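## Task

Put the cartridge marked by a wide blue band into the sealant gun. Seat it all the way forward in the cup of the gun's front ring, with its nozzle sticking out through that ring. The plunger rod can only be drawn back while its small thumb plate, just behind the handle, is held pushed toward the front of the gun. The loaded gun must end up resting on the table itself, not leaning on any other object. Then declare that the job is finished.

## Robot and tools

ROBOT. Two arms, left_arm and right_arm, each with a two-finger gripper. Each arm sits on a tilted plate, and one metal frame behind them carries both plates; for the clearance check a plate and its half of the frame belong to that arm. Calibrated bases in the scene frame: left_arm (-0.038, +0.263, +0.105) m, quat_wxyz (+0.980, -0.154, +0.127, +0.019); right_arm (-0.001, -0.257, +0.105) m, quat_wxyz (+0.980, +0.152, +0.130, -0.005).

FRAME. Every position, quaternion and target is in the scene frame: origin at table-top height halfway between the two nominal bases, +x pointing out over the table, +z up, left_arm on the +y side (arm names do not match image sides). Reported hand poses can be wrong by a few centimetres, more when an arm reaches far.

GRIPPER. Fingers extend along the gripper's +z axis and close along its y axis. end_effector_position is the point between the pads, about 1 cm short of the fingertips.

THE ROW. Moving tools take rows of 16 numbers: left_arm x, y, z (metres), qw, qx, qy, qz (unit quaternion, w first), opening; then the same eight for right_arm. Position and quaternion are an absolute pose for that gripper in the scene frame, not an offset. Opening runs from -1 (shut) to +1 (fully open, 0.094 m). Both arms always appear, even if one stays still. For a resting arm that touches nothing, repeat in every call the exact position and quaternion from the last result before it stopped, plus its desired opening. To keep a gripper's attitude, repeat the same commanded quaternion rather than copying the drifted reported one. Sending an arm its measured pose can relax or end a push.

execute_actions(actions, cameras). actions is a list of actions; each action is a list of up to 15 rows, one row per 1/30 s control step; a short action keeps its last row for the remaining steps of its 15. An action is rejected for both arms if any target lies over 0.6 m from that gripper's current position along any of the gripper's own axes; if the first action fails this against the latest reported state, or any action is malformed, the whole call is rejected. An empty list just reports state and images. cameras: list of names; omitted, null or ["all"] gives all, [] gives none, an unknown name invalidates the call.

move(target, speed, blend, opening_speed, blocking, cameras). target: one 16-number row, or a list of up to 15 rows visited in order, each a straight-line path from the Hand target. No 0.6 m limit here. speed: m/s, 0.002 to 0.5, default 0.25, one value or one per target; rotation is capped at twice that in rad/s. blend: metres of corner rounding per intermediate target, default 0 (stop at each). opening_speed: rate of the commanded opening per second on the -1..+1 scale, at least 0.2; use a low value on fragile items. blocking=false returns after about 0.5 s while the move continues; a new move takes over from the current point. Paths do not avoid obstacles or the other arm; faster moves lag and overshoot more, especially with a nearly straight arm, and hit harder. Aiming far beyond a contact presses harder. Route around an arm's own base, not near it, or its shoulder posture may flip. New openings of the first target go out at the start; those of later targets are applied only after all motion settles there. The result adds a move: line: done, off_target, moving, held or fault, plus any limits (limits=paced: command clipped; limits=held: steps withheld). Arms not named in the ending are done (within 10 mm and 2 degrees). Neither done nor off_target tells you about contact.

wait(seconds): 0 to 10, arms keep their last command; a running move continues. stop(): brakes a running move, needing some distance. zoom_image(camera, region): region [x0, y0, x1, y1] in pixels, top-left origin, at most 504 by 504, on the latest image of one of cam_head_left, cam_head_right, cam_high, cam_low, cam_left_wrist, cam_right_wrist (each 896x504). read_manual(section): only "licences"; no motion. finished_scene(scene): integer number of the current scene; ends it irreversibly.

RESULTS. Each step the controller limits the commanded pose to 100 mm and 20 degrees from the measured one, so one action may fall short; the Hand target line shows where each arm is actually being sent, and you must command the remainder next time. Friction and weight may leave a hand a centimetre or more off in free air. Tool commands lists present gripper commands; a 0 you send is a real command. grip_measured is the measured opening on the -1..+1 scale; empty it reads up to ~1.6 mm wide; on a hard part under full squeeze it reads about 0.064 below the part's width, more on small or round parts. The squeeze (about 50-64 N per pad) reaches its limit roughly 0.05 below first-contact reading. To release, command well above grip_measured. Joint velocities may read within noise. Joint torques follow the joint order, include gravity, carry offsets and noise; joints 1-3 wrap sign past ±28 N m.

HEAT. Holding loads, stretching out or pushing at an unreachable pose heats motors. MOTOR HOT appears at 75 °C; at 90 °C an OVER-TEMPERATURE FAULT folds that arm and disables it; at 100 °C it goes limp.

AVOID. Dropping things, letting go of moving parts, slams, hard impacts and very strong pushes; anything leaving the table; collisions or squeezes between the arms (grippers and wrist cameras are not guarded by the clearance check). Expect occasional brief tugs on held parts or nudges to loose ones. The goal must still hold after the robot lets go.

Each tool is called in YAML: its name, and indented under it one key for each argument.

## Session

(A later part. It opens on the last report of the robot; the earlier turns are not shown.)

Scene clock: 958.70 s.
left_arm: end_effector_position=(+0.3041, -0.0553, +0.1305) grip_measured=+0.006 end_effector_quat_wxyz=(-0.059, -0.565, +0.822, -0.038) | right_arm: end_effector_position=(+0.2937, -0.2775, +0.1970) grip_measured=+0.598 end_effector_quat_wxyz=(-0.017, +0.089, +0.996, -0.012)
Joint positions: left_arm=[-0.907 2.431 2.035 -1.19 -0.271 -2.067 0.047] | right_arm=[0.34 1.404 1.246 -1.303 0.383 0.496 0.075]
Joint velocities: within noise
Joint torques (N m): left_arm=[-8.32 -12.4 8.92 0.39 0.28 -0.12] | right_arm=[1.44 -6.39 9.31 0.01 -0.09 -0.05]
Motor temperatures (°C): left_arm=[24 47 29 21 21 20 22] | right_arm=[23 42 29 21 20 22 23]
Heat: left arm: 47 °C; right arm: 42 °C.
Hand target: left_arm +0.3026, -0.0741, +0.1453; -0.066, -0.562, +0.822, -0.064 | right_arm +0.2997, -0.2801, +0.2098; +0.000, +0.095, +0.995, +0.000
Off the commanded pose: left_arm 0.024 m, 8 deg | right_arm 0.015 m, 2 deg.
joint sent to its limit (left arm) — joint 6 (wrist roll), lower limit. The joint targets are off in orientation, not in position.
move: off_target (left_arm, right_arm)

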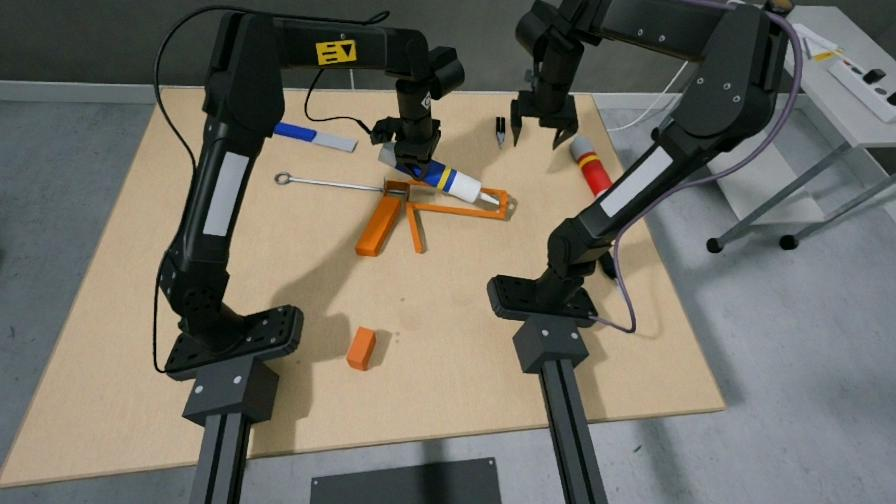

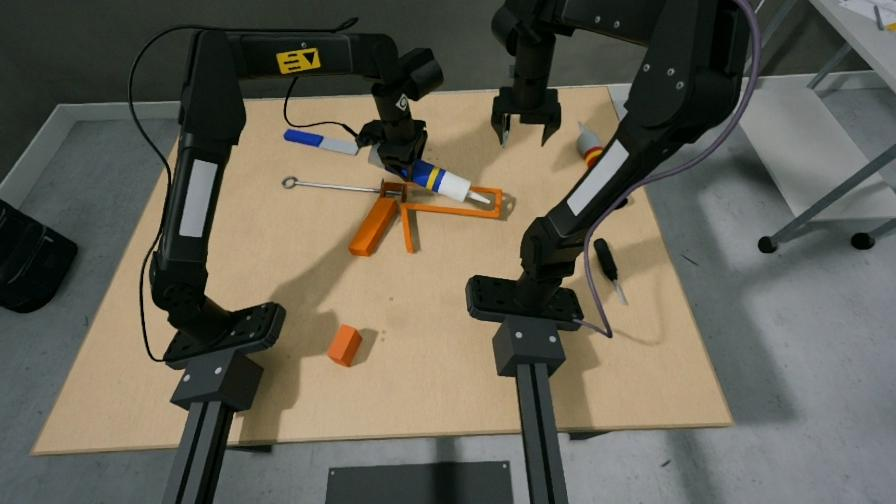

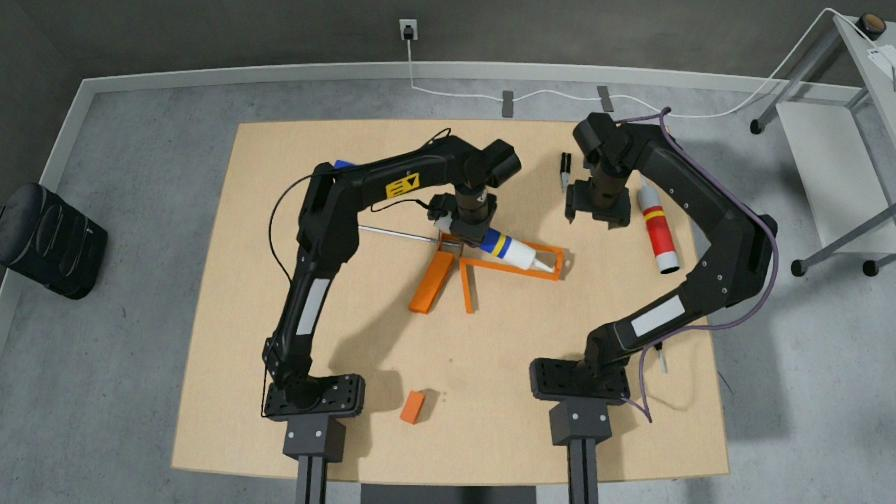

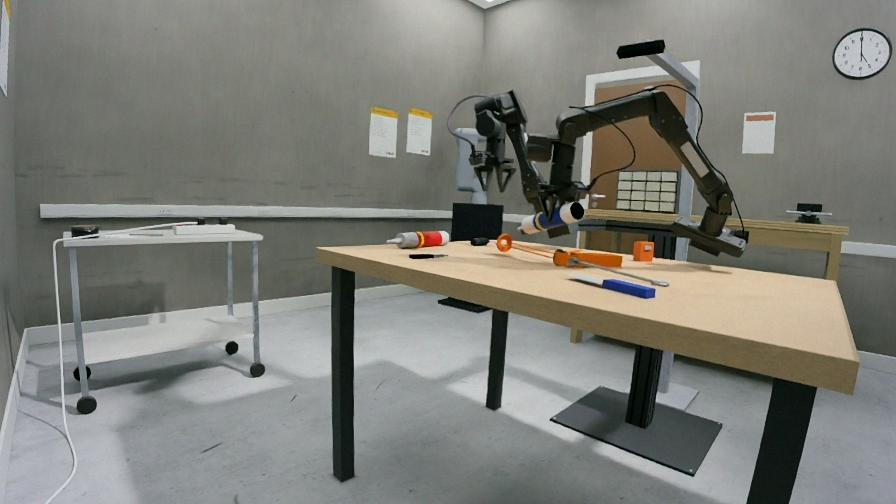

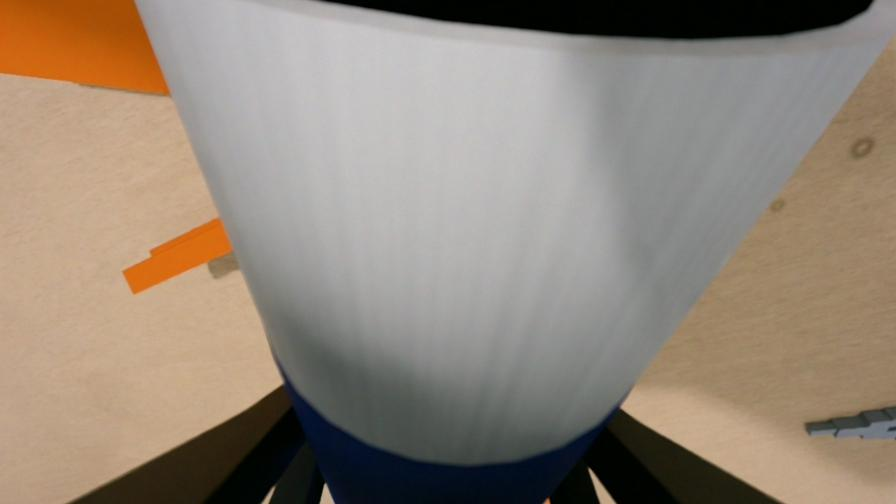

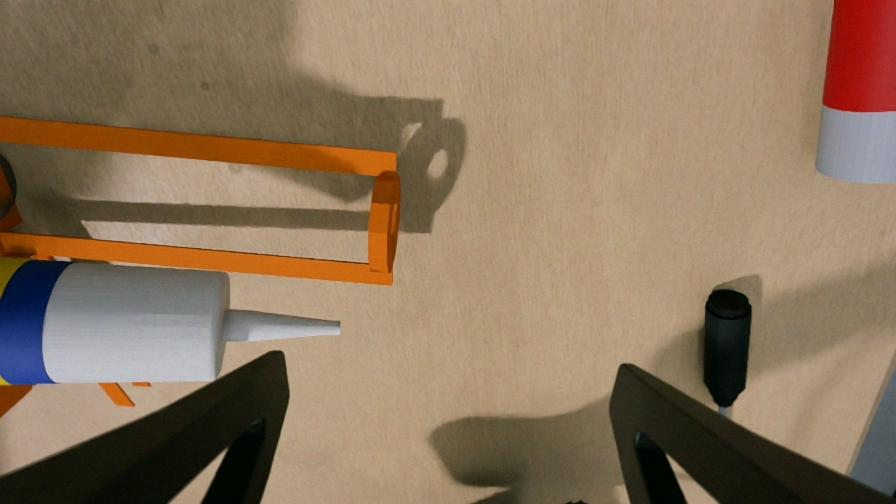

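move:
  target:
    - [0.33, 0.05, 0.20, -0.0445, -0.618, 0.784, -0.0351, -0.3, 0.30, -0.28, 0.21, 0, 0.095, 0.9955, 0, 0.6]
    - [0.30, 0.36, 0.17, -0.1144, -0.7267, 0.6659, -0.1248, -0.3, 0.30, -0.28, 0.21, 0, 0.095, 0.9955, 0, 0.6]
    - [0.285, 0.37, 0.055, -0.1144, -0.7267, 0.6659, -0.1248, -0.3, 0.30, -0.28, 0.21, 0, 0.095, 0.9955, 0, 0.6]
  speed: 0.2
  blend: [0.05,0.04,0]
  cameras: ["cam_head_left","cam_high","cam_low","cam_left_wrist"]

zoom_image:
  camera: "cam_low"
  region: [560, 180, 800, 320]

Scene clock: 1009.83 s.
left_arm: end_effector_position=(+0.2845, +0.3781, +0.0531) grip_measured=+0.006 end_effector_quat_wxyz=(+0.100, +0.733, -0.665, +0.106) | right_arm: end_effector_position=(+0.2937, -0.2775, +0.1970) grip_measured=+0.598 end_effector_quat_wxyz=(-0.017, +0.089, +0.996, -0.012)
Joint positions: left_arm=[0.338 1.631 1.085 -0.767 0.08 -1.261 0.047] | right_arm=[0.34 1.404 1.246 -1.303 0.383 0.495 0.075]
Joint velocities: within noise
Joint torques (N m): left_arm=[-1.55 -9.13 4.31 0 0.64 0.16] | right_arm=[1.44 -6.38 9.32 0.02 -0.09 -0.05]
Motor temperatures (°C): left_arm=[26 47 31 20 21 20 22] | right_arm=[23 42 30 21 20 22 23]
Heat: left arm: 47 °C; right arm: 42 °C.
Hand target: left_arm +0.2850, +0.3702, +0.0551; +0.114, +0.727, -0.666, +0.124 | right_arm +0.2997, -0.2801, +0.2098; +0.000, +0.095, +0.995, +0.000
Off the commanded pose: left_arm 0.008 m, 3 deg | right_arm 0.015 m, 2 deg.
move: off_target (left_arm, right_arm)
Images, in order (width x height): cam_head_left 896x504, cam_high 896x504, cam_low 896x504, cam_left_wrist 896x504.

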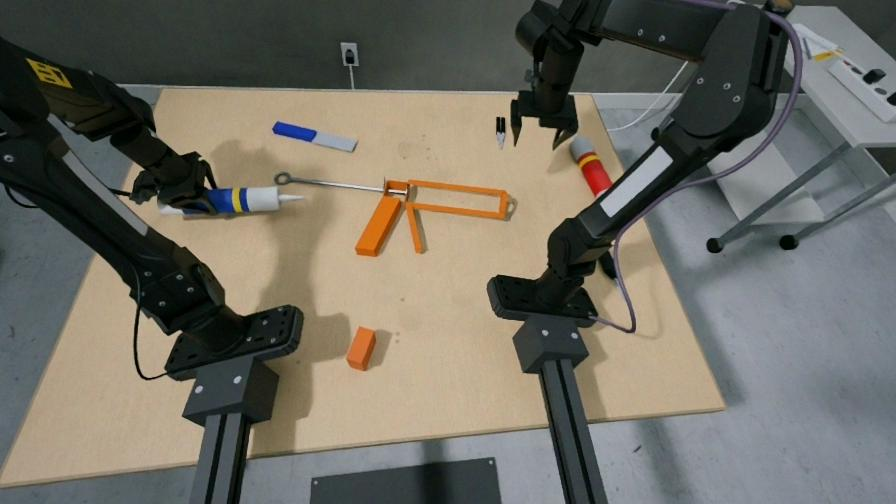

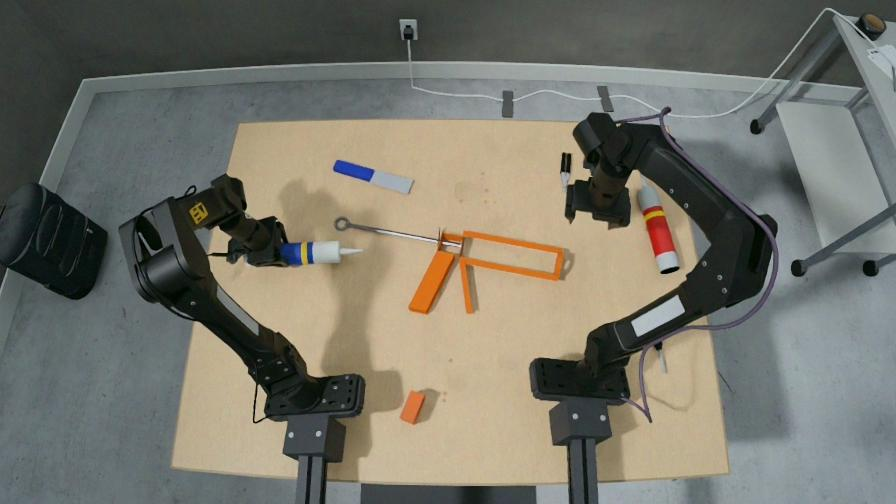

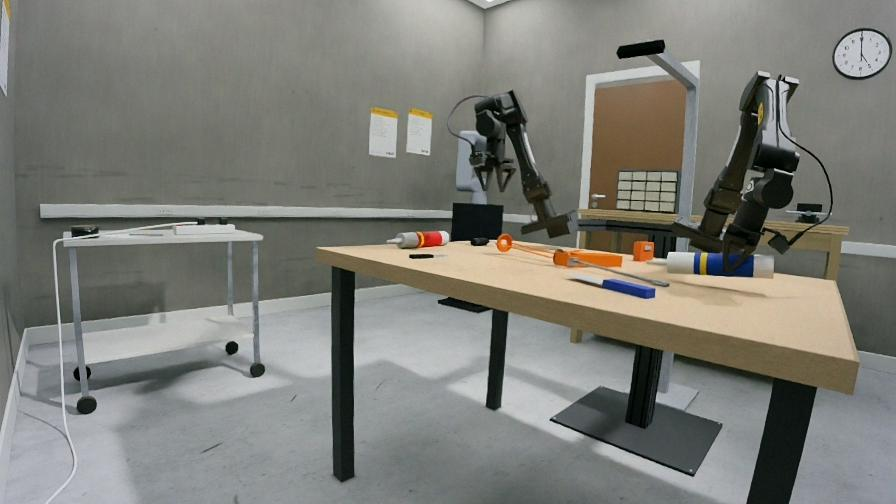

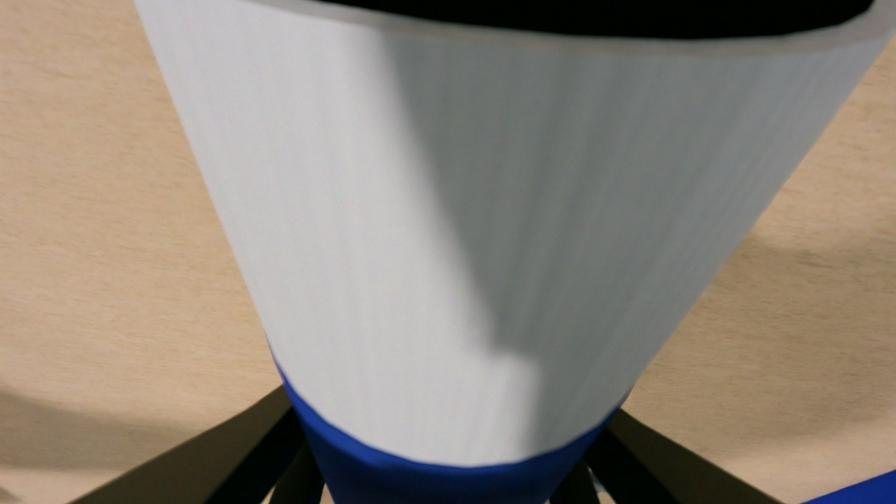

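Scaled by 2.100 from the camera's 896x504 image, which has a finer 1280x720 frame.

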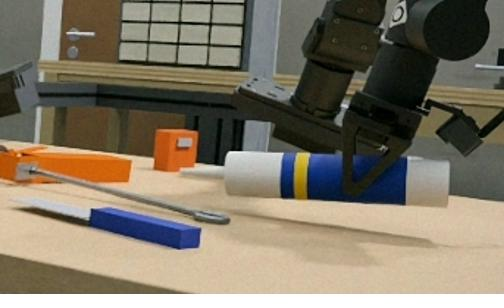

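move:
  target:
    - [0.285, 0.365, 0.033, -0.1144, -0.7267, 0.6659, -0.1248, -0.3, 0.30, -0.28, 0.21, 0, 0.095, 0.9955, 0, 0.6]
    - [0.285, 0.365, 0.024, -0.1144, -0.7267, 0.6659, -0.1248, -0.3, 0.30, -0.28, 0.21, 0, 0.095, 0.9955, 0, 0.6]
  speed: 0.06
  cameras: ["cam_head_left","cam_high","cam_low","cam_left_wrist"]

zoom_image:
  camera: "cam_low"
  region: [560, 180, 800, 320]

Scene clock: 1017.57 s.
left_arm: end_effector_position=(+0.2880, +0.3689, +0.0294) grip_measured=+0.006 end_effector_quat_wxyz=(+0.104, +0.729, -0.666, +0.120) | right_arm: end_effector_position=(+0.2937, -0.2775, +0.1970) grip_measured=+0.598 end_effector_quat_wxyz=(-0.017, +0.089, +0.996, -0.012)
Joint positions: left_arm=[0.338 1.692 1.05 -0.667 0.108 -1.252 0.047] | right_arm=[0.34 1.404 1.246 -1.303 0.383 0.495 0.075]
Joint velocities: within noise
Joint torques (N m): left_arm=[-1.17 -8.17 3.41 0.16 0.4 0.1] | right_arm=[1.44 -6.38 9.29 0.02 -0.09 -0.05]
Motor temperatures (°C): left_arm=[25 45 29 20 21 20 22] | right_arm=[23 42 30 21 20 22 23]
Heat: left arm: 45 °C; right arm: 42 °C.
Hand target: left_arm +0.2849, +0.3650, +0.0242; +0.114, +0.727, -0.666, +0.125 | right_arm +0.2997, -0.2801, +0.2098; +0.000, +0.095, +0.995, +0.000
Off the commanded pose: left_arm 0.007 m, 1 deg | right_arm 0.015 m, 2 deg.
move: off_target (right_arm)
Images, in order (width x height): cam_head_left 896x504, cam_high 896x504, cam_low 896x504, cam_left_wrist 896x504.

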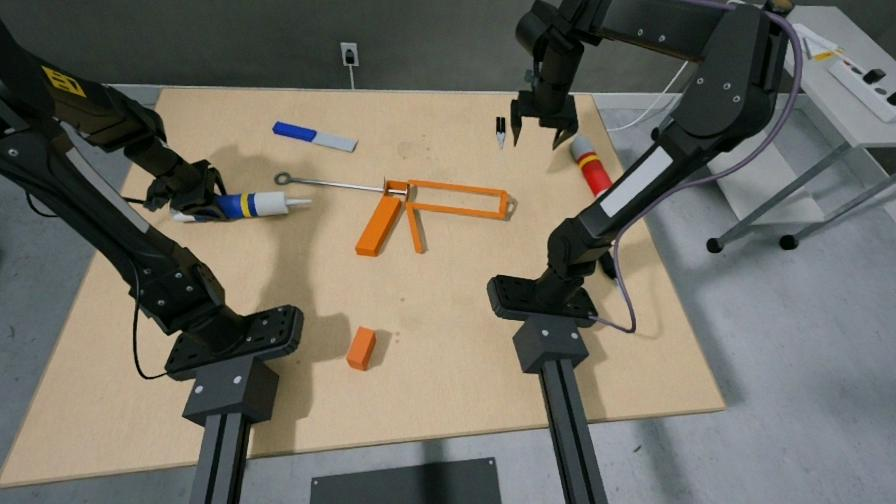

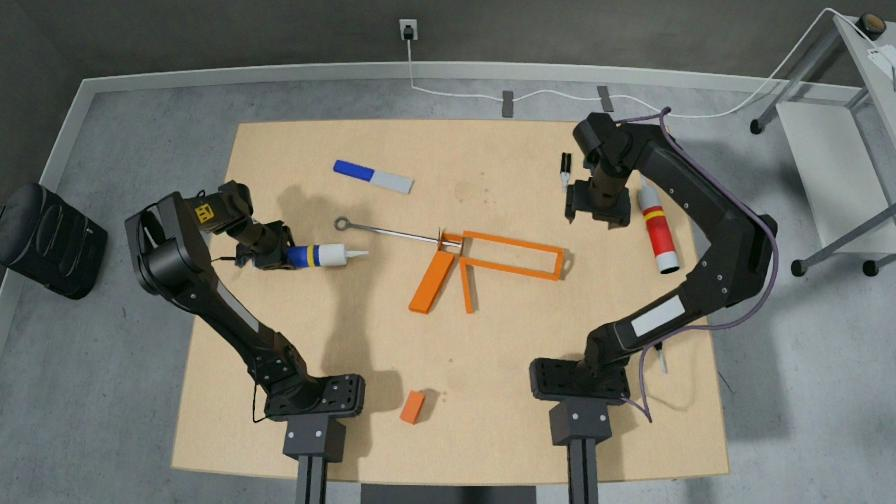

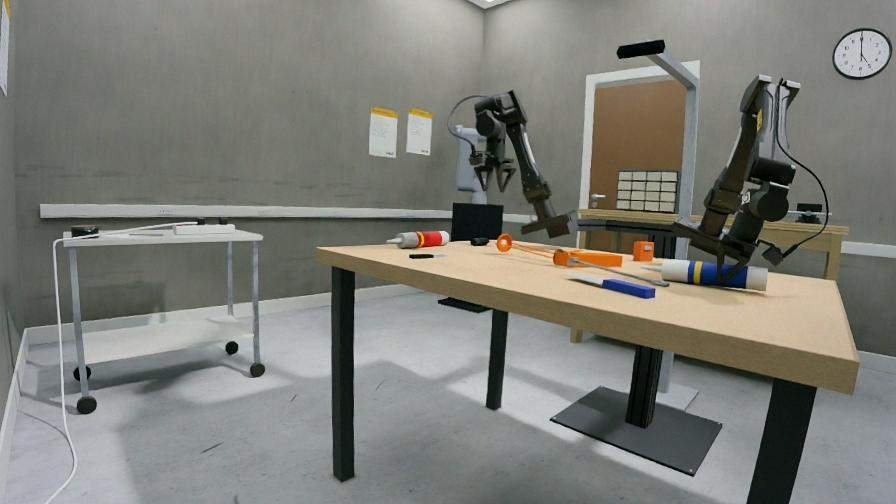

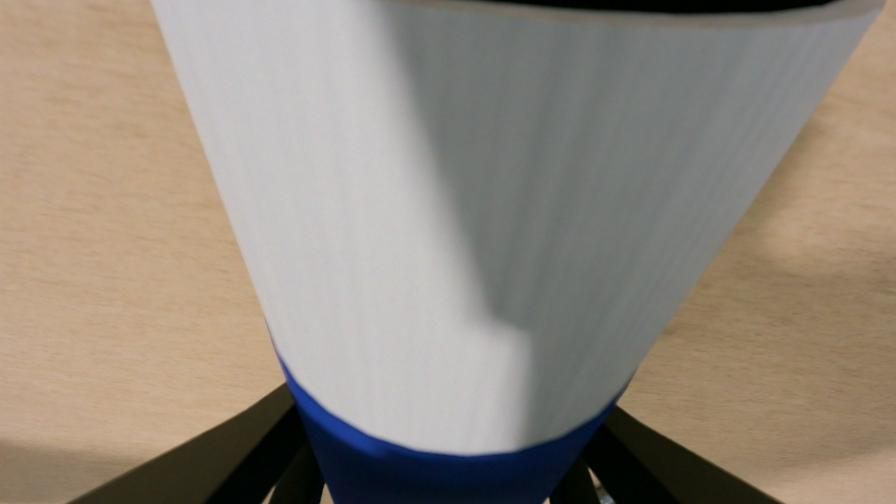

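Scaled by 2.100 from the camera's 896x504 image, which has a finer 1280x720 frame.

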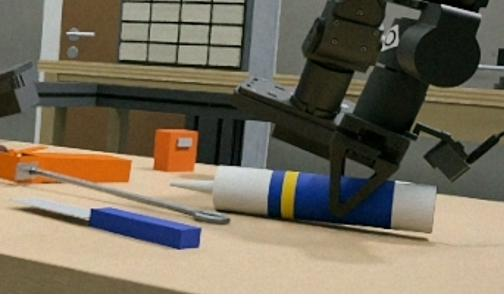

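move:
  target:
    - [0.285, 0.365, 0.026, -0.1144, -0.7267, 0.6659, -0.1248, 0.5, 0.30, -0.28, 0.21, 0, 0.095, 0.9955, 0, 0.6]
    - [0.287, 0.39, 0.15, -0.1144, -0.7267, 0.6659, -0.1248, 1, 0.30, -0.28, 0.21, 0, 0.095, 0.9955, 0, 0.6]
  speed: 0.15
  opening_speed: 1
  cameras: ["cam_high","cam_low"]

move:
  target:
    - [0.287, 0.37, 0.16, 0, -0.0436, 0.999, 0, 1, 0.30, -0.28, 0.21, 0, 0.095, 0.9955, 0, 0.6]
    - [0.287, 0.37, 0.15, 0, 0.6756, 0.7373, 0, 1, 0.30, -0.28, 0.21, 0, 0.095, 0.9955, 0, 0.6]
  speed: 0.5
  blend: [0.02,0]
  cameras: ["cam_high","cam_left_wrist"]

Scene clock: 1039.43 s.
left_arm: end_effector_position=(+0.2828, +0.3887, +0.1388) grip_measured=+0.997 end_effector_quat_wxyz=(+0.124, +0.727, -0.666, +0.115) | right_arm: end_effector_position=(+0.2937, -0.2775, +0.1970) grip_measured=+0.598 end_effector_quat_wxyz=(-0.017, +0.089, +0.996, -0.012)
Joint positions: left_arm=[0.338 1.519 1.307 -1.139 0.117 -1.252 0.094] | right_arm=[0.34 1.404 1.246 -1.303 0.383 0.495 0.075]
Joint velocities: within noise
Joint torques (N m): left_arm=[-1.8 -10.93 6.67 -0.11 0.29 -0.01] | right_arm=[1.44 -6.38 9.31 0.01 -0.09 -0.05]
Motor temperatures (°C): left_arm=[23 42 27 20 21 20 22] | right_arm=[23 42 30 21 20 22 23]
Heat: left arm: 42 °C; right arm: 42 °C.
Hand target: left_arm +0.2868, +0.3899, +0.1499; +0.114, +0.727, -0.666, +0.125 | right_arm +0.2997, -0.2801, +0.2098; +0.000, +0.095, +0.995, +0.000
Off the commanded pose: left_arm 0.012 m, 2 deg | right_arm 0.015 m, 2 deg.
move: off_target (left_arm, right_arm); target 2's new opening was sent with left_arm's hand 0.012 m and 2 deg from that target
Images, in order (width x height): cam_high 896x504, cam_low 896x504.

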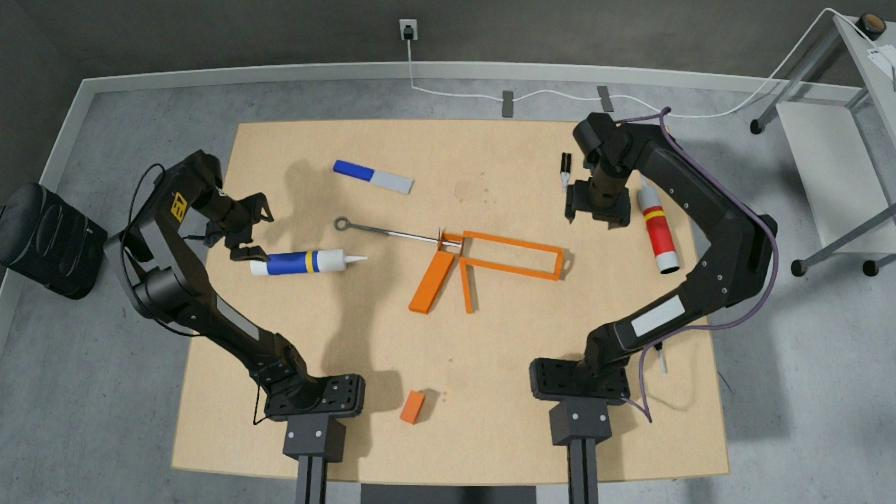

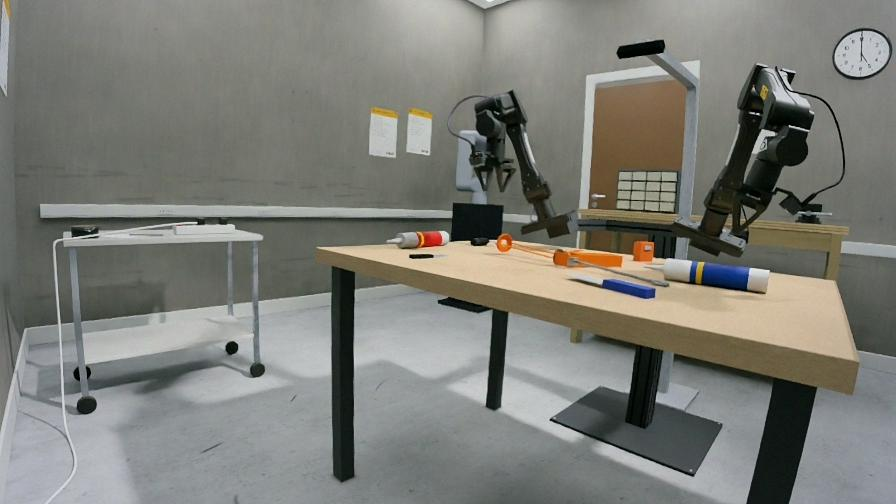

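Scene clock: 1043.60 s.
left_arm: end_effector_position=(+0.2903, +0.3694, +0.1460) grip_measured=+0.998 end_effector_quat_wxyz=(-0.008, +0.674, +0.739, -0.004) | right_arm: end_effector_position=(+0.2937, -0.2775, +0.1970) grip_measured=+0.598 end_effector_quat_wxyz=(-0.017, +0.089, +0.996, -0.012)
Joint positions: left_arm=[0.034 1.471 1.238 -1.074 -0.299 1.588 0.094] | right_arm=[0.34 1.404 1.246 -1.303 0.383 0.495 0.075]
Joint velocities: within noise
Joint torques (N m): left_arm=[-1.65 -10.77 3.96 0.28 0.09 0.13] | right_arm=[1.44 -6.38 9.31 0.02 -0.09 -0.04]
Motor temperatures (°C): left_arm=[23 42 27 20 21 20 22] | right_arm=[23 42 30 21 20 22 23]
Heat: left arm: 42 °C; right arm: 42 °C.
Hand target: left_arm +0.2871, +0.3700, +0.1499; +0.000, +0.676, +0.737, +0.000 | right_arm +0.2997, -0.2801, +0.2098; +0.000, +0.095, +0.995, +0.000
Off the commanded pose: left_arm 0.005 m, 1 deg | right_arm 0.015 m, 2 deg.
move: off_target (right_arm)
Images, in order (width x height): cam_high 896x504, cam_left_wrist 896x504.

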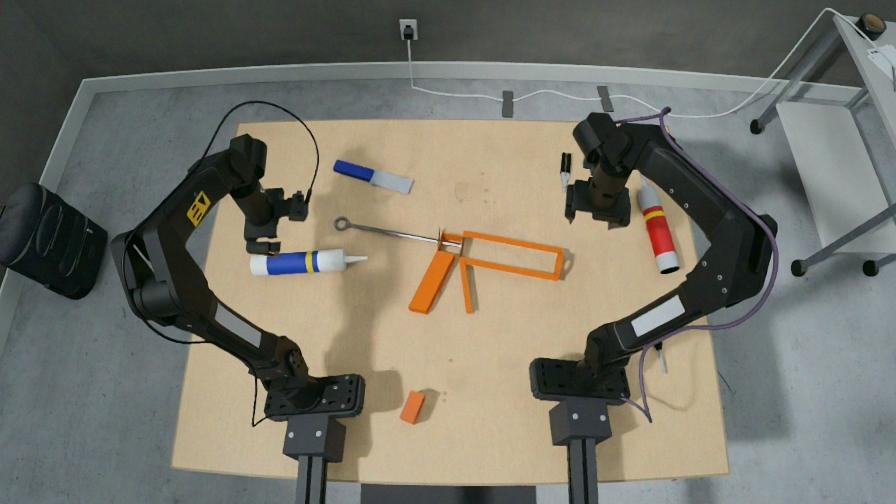

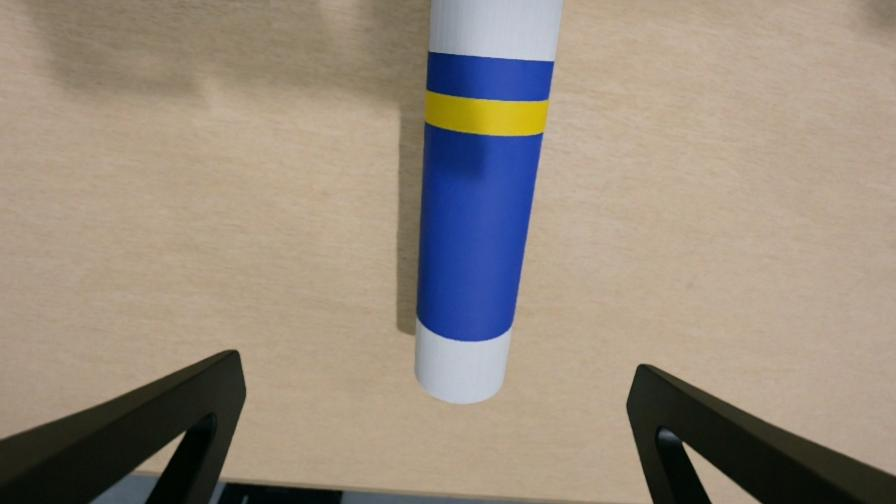

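move:
  target:
    - [0.271, 0.384, 0.060, 0, 0.6756, 0.7373, 0, 1, 0.30, -0.28, 0.21, 0, 0.095, 0.9955, 0, 0.6]
  speed: 0.15
  cameras: ["cam_high","cam_left_wrist"]

Scene clock: 1058.73 s.
left_arm: end_effector_position=(+0.2767, +0.3887, +0.0685) grip_measured=+0.998 end_effector_quat_wxyz=(+0.001, +0.671, +0.742, +0.016) | right_arm: end_effector_position=(+0.2937, -0.2774, +0.1970) grip_measured=+0.598 end_effector_quat_wxyz=(-0.017, +0.089, +0.996, -0.011)
Joint positions: left_arm=[0.183 1.506 0.975 -0.691 -0.264 1.74 0.094] | right_arm=[0.34 1.404 1.246 -1.303 0.382 0.495 0.075]
Joint velocities: within noise
Joint torques (N m): left_arm=[-1.11 -6.57 3.73 0.37 0.19 0.13] | right_arm=[1.43 -6.38 9.31 0.01 -0.09 -0.05]
Motor temperatures (°C): left_arm=[23 42 27 20 21 20 21] | right_arm=[23 42 30 21 20 22 23]
Heat: left arm: 42 °C; right arm: 42 °C.
Hand target: left_arm +0.2709, +0.3840, +0.0603; +0.000, +0.675, +0.737, +0.000 | right_arm +0.2997, -0.2800, +0.2098; +0.000, +0.095, +0.995, +0.000
Off the commanded pose: left_arm 0.011 m, 2 deg | right_arm 0.015 m, 2 deg.
move: off_target (left_arm, right_arm)
Images, in order (width x height): cam_high 896x504, cam_left_wrist 896x504.

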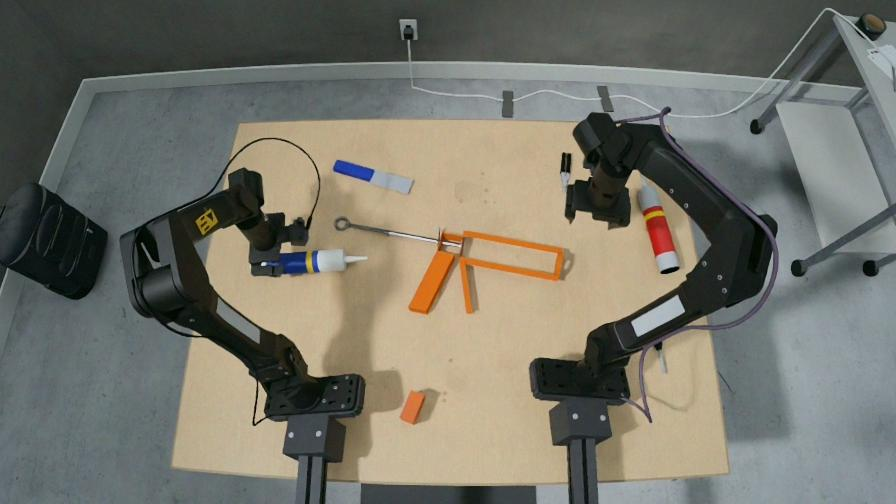

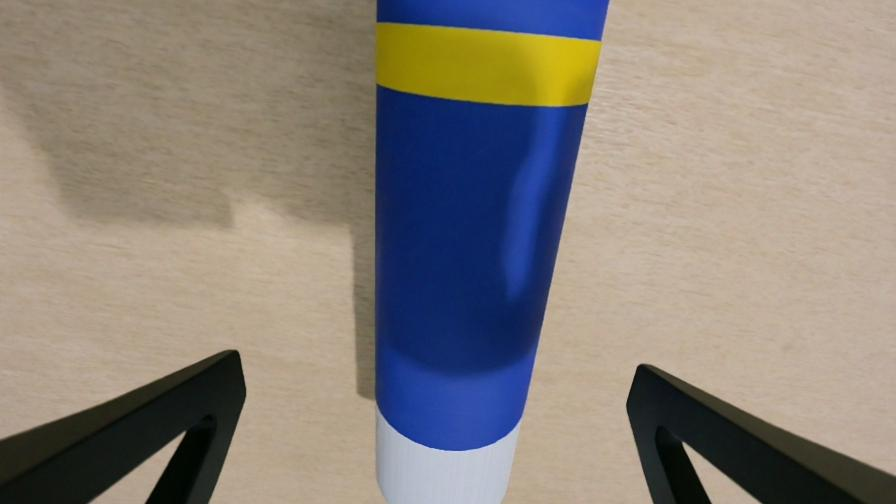

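move:
  target:
    - [0.267, 0.381, 0.022, 0, 0.6756, 0.7373, 0, 1, 0.30, -0.28, 0.21, 0, 0.095, 0.9955, 0, 0.6]
  speed: 0.08
  cameras: ["cam_low","cam_left_wrist"]

zoom_image:
  camera: "cam_low"
  region: [600, 180, 800, 320]

Scene clock: 1074.20 s.
left_arm: end_effector_position=(+0.2745, +0.3860, +0.0311) grip_measured=+0.998 end_effector_quat_wxyz=(+0.002, +0.671, +0.741, +0.017) | right_arm: end_effector_position=(+0.2936, -0.2775, +0.1970) grip_measured=+0.598 end_effector_quat_wxyz=(-0.017, +0.089, +0.996, -0.011)
Joint positions: left_arm=[0.209 1.589 0.902 -0.524 -0.255 1.767 0.094] | right_arm=[0.34 1.404 1.246 -1.303 0.382 0.495 0.075]
Joint velocities: within noise
Joint torques (N m): left_arm=[-1.1 -6.6 3.19 0.35 0.19 0.13] | right_arm=[1.44 -6.39 9.29 0.02 -0.09 -0.05]
Motor temperatures (°C): left_arm=[23 39 27 20 21 20 21] | right_arm=[23 42 31 21 20 22 23]
Heat: left arm: 39 °C; right arm: 42 °C.
Hand target: left_arm +0.2668, +0.3810, +0.0225; +0.000, +0.676, +0.737, +0.000 | right_arm +0.2996, -0.2801, +0.2098; +0.000, +0.095, +0.995, +0.000
Off the commanded pose: left_arm 0.013 m, 2 deg | right_arm 0.015 m, 2 deg.
move: off_target (left_arm, right_arm)
Images, in order (width x height): cam_low 896x504, cam_left_wrist 896x504.

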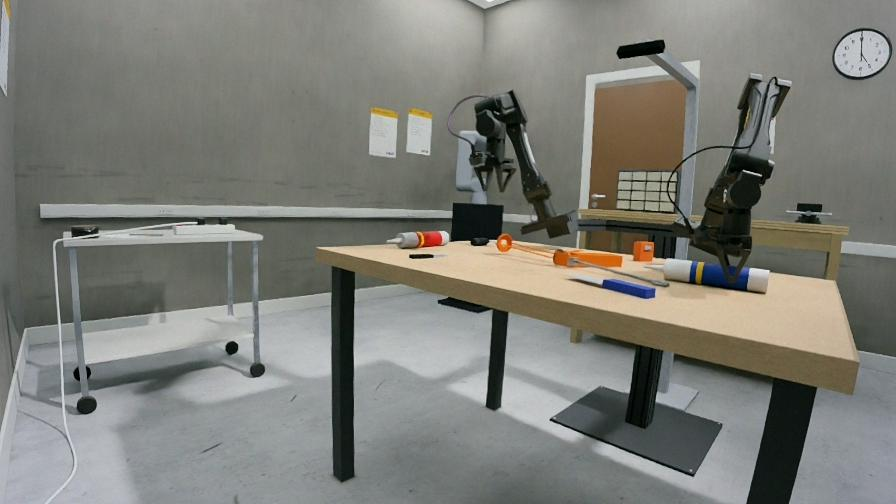

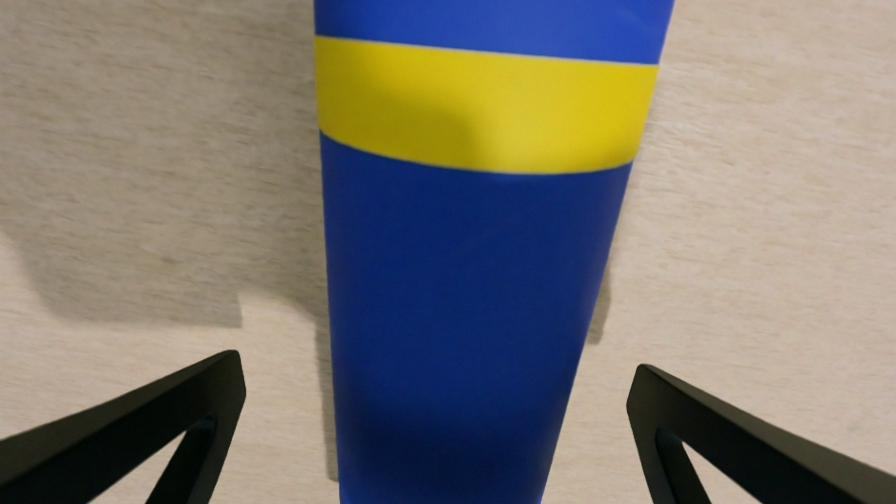

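Scaled by 2.520 from the camera's 896x504 image, which has a finer 1280x720 frame.

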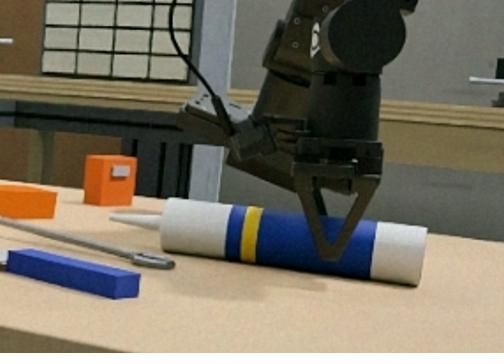

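move:
  target:
    - [0.265, 0.381, 0.034, 0, 0.6756, 0.7373, 0, 1, 0.30, -0.28, 0.21, 0, 0.095, 0.9955, 0, 0.6]
  speed: 0.08
  cameras: ["cam_left_wrist"]

Scene clock: 1087.87 s.
left_arm: end_effector_position=(+0.2691, +0.3843, +0.0310) grip_measured=+0.998 end_effector_quat_wxyz=(-0.004, +0.673, +0.739, +0.008) | right_arm: end_effector_position=(+0.2936, -0.2775, +0.1970) grip_measured=+0.598 end_effector_quat_wxyz=(-0.017, +0.089, +0.996, -0.011)
Joint positions: left_arm=[0.209 1.589 0.902 -0.548 -0.255 1.767 0.094] | right_arm=[0.34 1.404 1.246 -1.303 0.382 0.495 0.075]
Joint velocities: within noise
Joint torques (N m): left_arm=[-1.77 -9.74 3.58 0.11 0.16 0.04] | right_arm=[1.44 -6.39 9.31 0.02 -0.09 -0.04]
Motor temperatures (°C): left_arm=[23 38 26 20 21 20 21] | right_arm=[23 42 31 21 20 22 23]
Heat: left arm: 38 °C; right arm: 42 °C.
Hand target: left_arm +0.2651, +0.3810, +0.0339; +0.000, +0.676, +0.737, +0.000 | right_arm +0.2996, -0.2801, +0.2098; +0.000, +0.095, +0.995, +0.000
Off the commanded pose: left_arm 0.006 m, 1 deg | right_arm 0.015 m, 2 deg.
move: off_target (right_arm)
Images, in order (width x height): cam_left_wrist 896x504.

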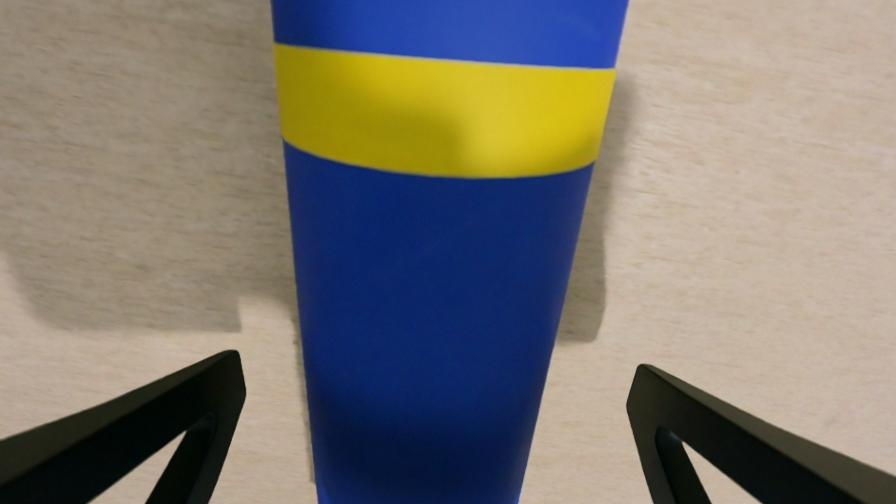

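move:
  target:
    - [0.267, 0.381, 0.047, 0, 0.6756, 0.7373, 0, 1, 0.30, -0.28, 0.21, 0, 0.095, 0.9955, 0, 0.6]
  speed: 0.08
  cameras: ["cam_left_wrist"]

Scene clock: 1092.73 s.
left_arm: end_effector_position=(+0.2586, +0.3826, +0.0362) grip_measured=+0.998 end_effector_quat_wxyz=(-0.013, +0.676, +0.736, -0.008) | right_arm: end_effector_position=(+0.2936, -0.2775, +0.1970) grip_measured=+0.598 end_effector_quat_wxyz=(-0.017, +0.089, +0.996, -0.011)
Joint positions: left_arm=[0.209 1.569 0.902 -0.605 -0.255 1.767 0.094] | right_arm=[0.34 1.404 1.246 -1.303 0.382 0.495 0.075]
Joint velocities: within noise
Joint torques (N m): left_arm=[-2.93 -10.39 5.49 0.05 0.11 -0.1] | right_arm=[1.46 -6.39 9.31 0.02 -0.09 -0.05]
Motor temperatures (°C): left_arm=[23 39 26 20 21 20 21] | right_arm=[23 42 31 21 20 22 23]
Heat: left arm: 39 °C; right arm: 42 °C.
Hand target: left_arm +0.2668, +0.3810, +0.0468; +0.000, +0.676, +0.737, +0.000 | right_arm +0.2996, -0.2801, +0.2098; +0.000, +0.095, +0.995, +0.000
Off the commanded pose: left_arm 0.014 m, 2 deg | right_arm 0.015 m, 2 deg.
move: off_target (left_arm, right_arm)
Images, in order (width x height): cam_left_wrist 896x504.

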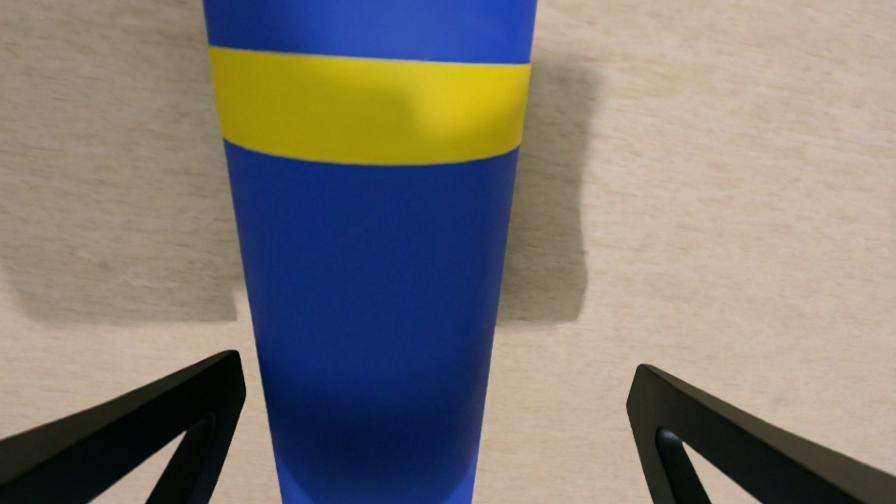

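move:
  target:
    - [0.267, 0.381, 0.085, 0, 0.6756, 0.7373, 0, 1, 0.30, -0.28, 0.21, 0, 0.095, 0.9955, 0, 0.6]
    - [0.2645, 0.381, 0.031, 0, 0.6756, 0.7373, 0, 1, 0.30, -0.28, 0.21, 0, 0.095, 0.9955, 0, 0.6]
  speed: 0.1
  cameras: ["cam_left_wrist"]

Scene clock: 1102.87 s.
left_arm: end_effector_position=(+0.2711, +0.3854, +0.0393) grip_measured=+0.998 end_effector_quat_wxyz=(+0.002, +0.671, +0.741, +0.016) | right_arm: end_effector_position=(+0.2936, -0.2775, +0.1970) grip_measured=+0.598 end_effector_quat_wxyz=(-0.017, +0.089, +0.996, -0.011)
Joint positions: left_arm=[0.205 1.558 0.901 -0.559 -0.255 1.761 0.094] | right_arm=[0.34 1.404 1.246 -1.303 0.382 0.495 0.075]
Joint velocities: within noise
Joint torques (N m): left_arm=[-1.07 -6.54 3.37 0.33 0.16 0.11] | right_arm=[1.44 -6.38 9.31 0.02 -0.08 -0.05]
Motor temperatures (°C): left_arm=[23 40 27 20 21 20 20] | right_arm=[23 42 31 21 20 22 23]
Heat: left arm: 40 °C; right arm: 42 °C.
Hand target: left_arm +0.2643, +0.3810, +0.0314; +0.000, +0.675, +0.738, +0.000 | right_arm +0.2996, -0.2801, +0.2098; +0.000, +0.095, +0.995, +0.000
Off the commanded pose: left_arm 0.011 m, 2 deg | right_arm 0.015 m, 2 deg.
move: off_target (left_arm, right_arm)
Images, in order (width x height): cam_left_wrist 896x504.

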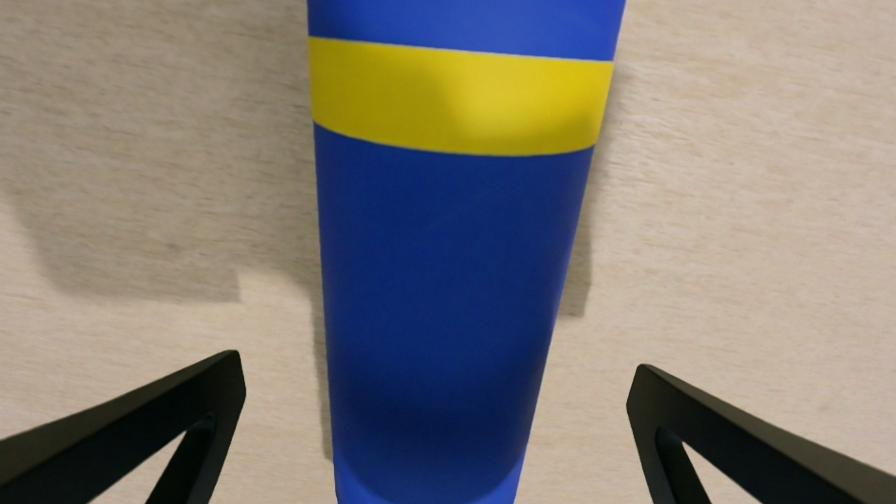

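move:
  target:
    - [0.267, 0.381, 0.085, 0, 0.6756, 0.7373, 0, 1, 0.30, -0.28, 0.21, 0, 0.095, 0.9955, 0, 0.6]
    - [0.2645, 0.381, 0.037, 0, 0.6756, 0.7373, 0, 1, 0.30, -0.28, 0.21, 0, 0.095, 0.9955, 0, 0.6]
    - [0.2645, 0.381, 0.037, 0, 0.6756, 0.7373, 0, -0.1, 0.30, -0.28, 0.21, 0, 0.095, 0.9955, 0, 0.6]
  speed: 0.1
  opening_speed: 0.8
  cameras: ["cam_left_wrist","cam_low"]

zoom_image:
  camera: "cam_low"
  region: [600, 180, 800, 320]

Scene clock: 1116.93 s.
left_arm: end_effector_position=(+0.2714, +0.3851, +0.0451) grip_measured=-0.095 end_effector_quat_wxyz=(+0.003, +0.672, +0.741, +0.016) | right_arm: end_effector_position=(+0.2936, -0.2775, +0.1970) grip_measured=+0.598 end_effector_quat_wxyz=(-0.017, +0.089, +0.996, -0.011)
Joint positions: left_arm=[0.199 1.542 0.908 -0.582 -0.255 1.758 0.043] | right_arm=[0.34 1.404 1.246 -1.303 0.382 0.495 0.075]
Joint velocities: within noise
Joint torques (N m): left_arm=[-1.07 -6.56 3.47 0.32 0.15 0.11] | right_arm=[1.44 -6.39 9.29 0.02 -0.09 -0.05]
Motor temperatures (°C): left_arm=[23 38 26 20 21 20 20] | right_arm=[23 42 31 21 20 22 23]
Heat: left arm: 38 °C; right arm: 42 °C.
Hand target: left_arm +0.2643, +0.3809, +0.0373; +0.000, +0.676, +0.737, +0.000 | right_arm +0.2996, -0.2801, +0.2098; +0.000, +0.095, +0.995, +0.000
Off the commanded pose: left_arm 0.011 m, 2 deg | right_arm 0.015 m, 2 deg.
move: off_target (left_arm, right_arm); target 3's new opening was sent with left_arm's hand 0.011 m and 2 deg from that target
Images, in order (width x height): cam_low 896x504, cam_left_wrist 896x504.

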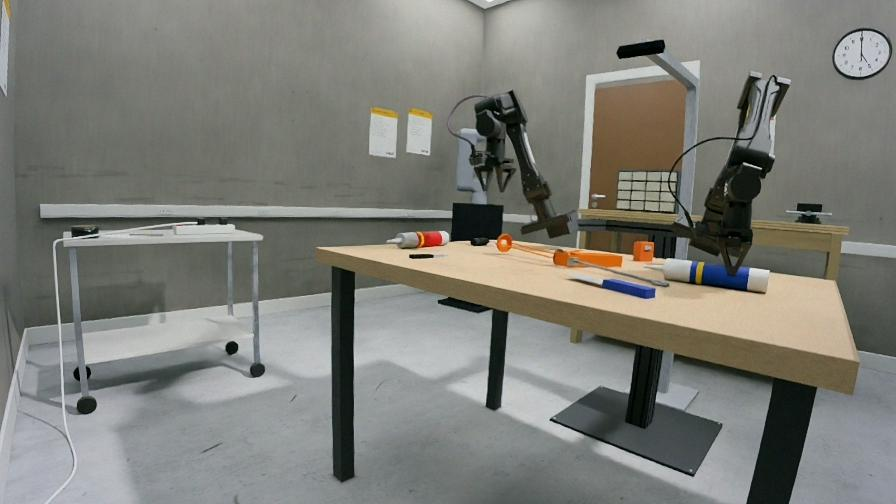

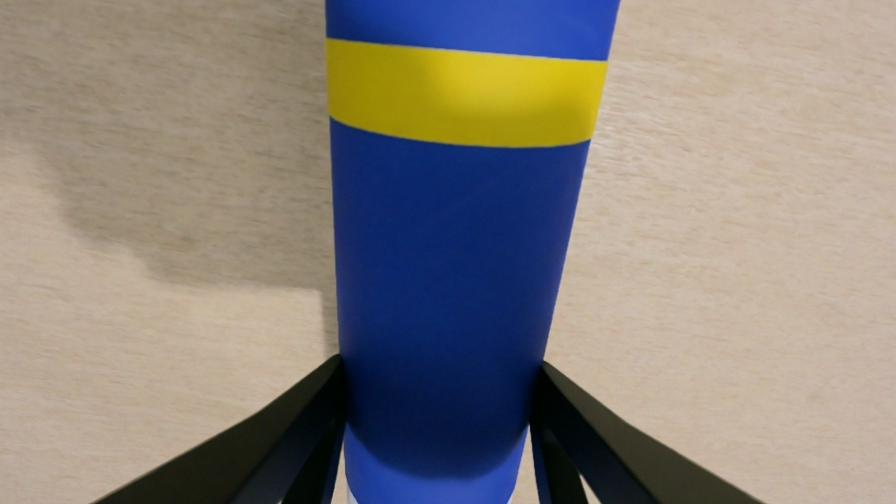

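Scaled by 2.520 from the camera's 896x504 image, which has a finer 1280x720 frame.

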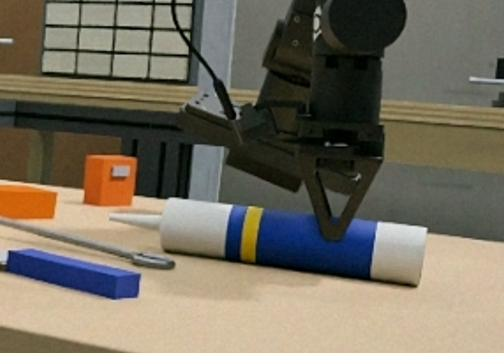

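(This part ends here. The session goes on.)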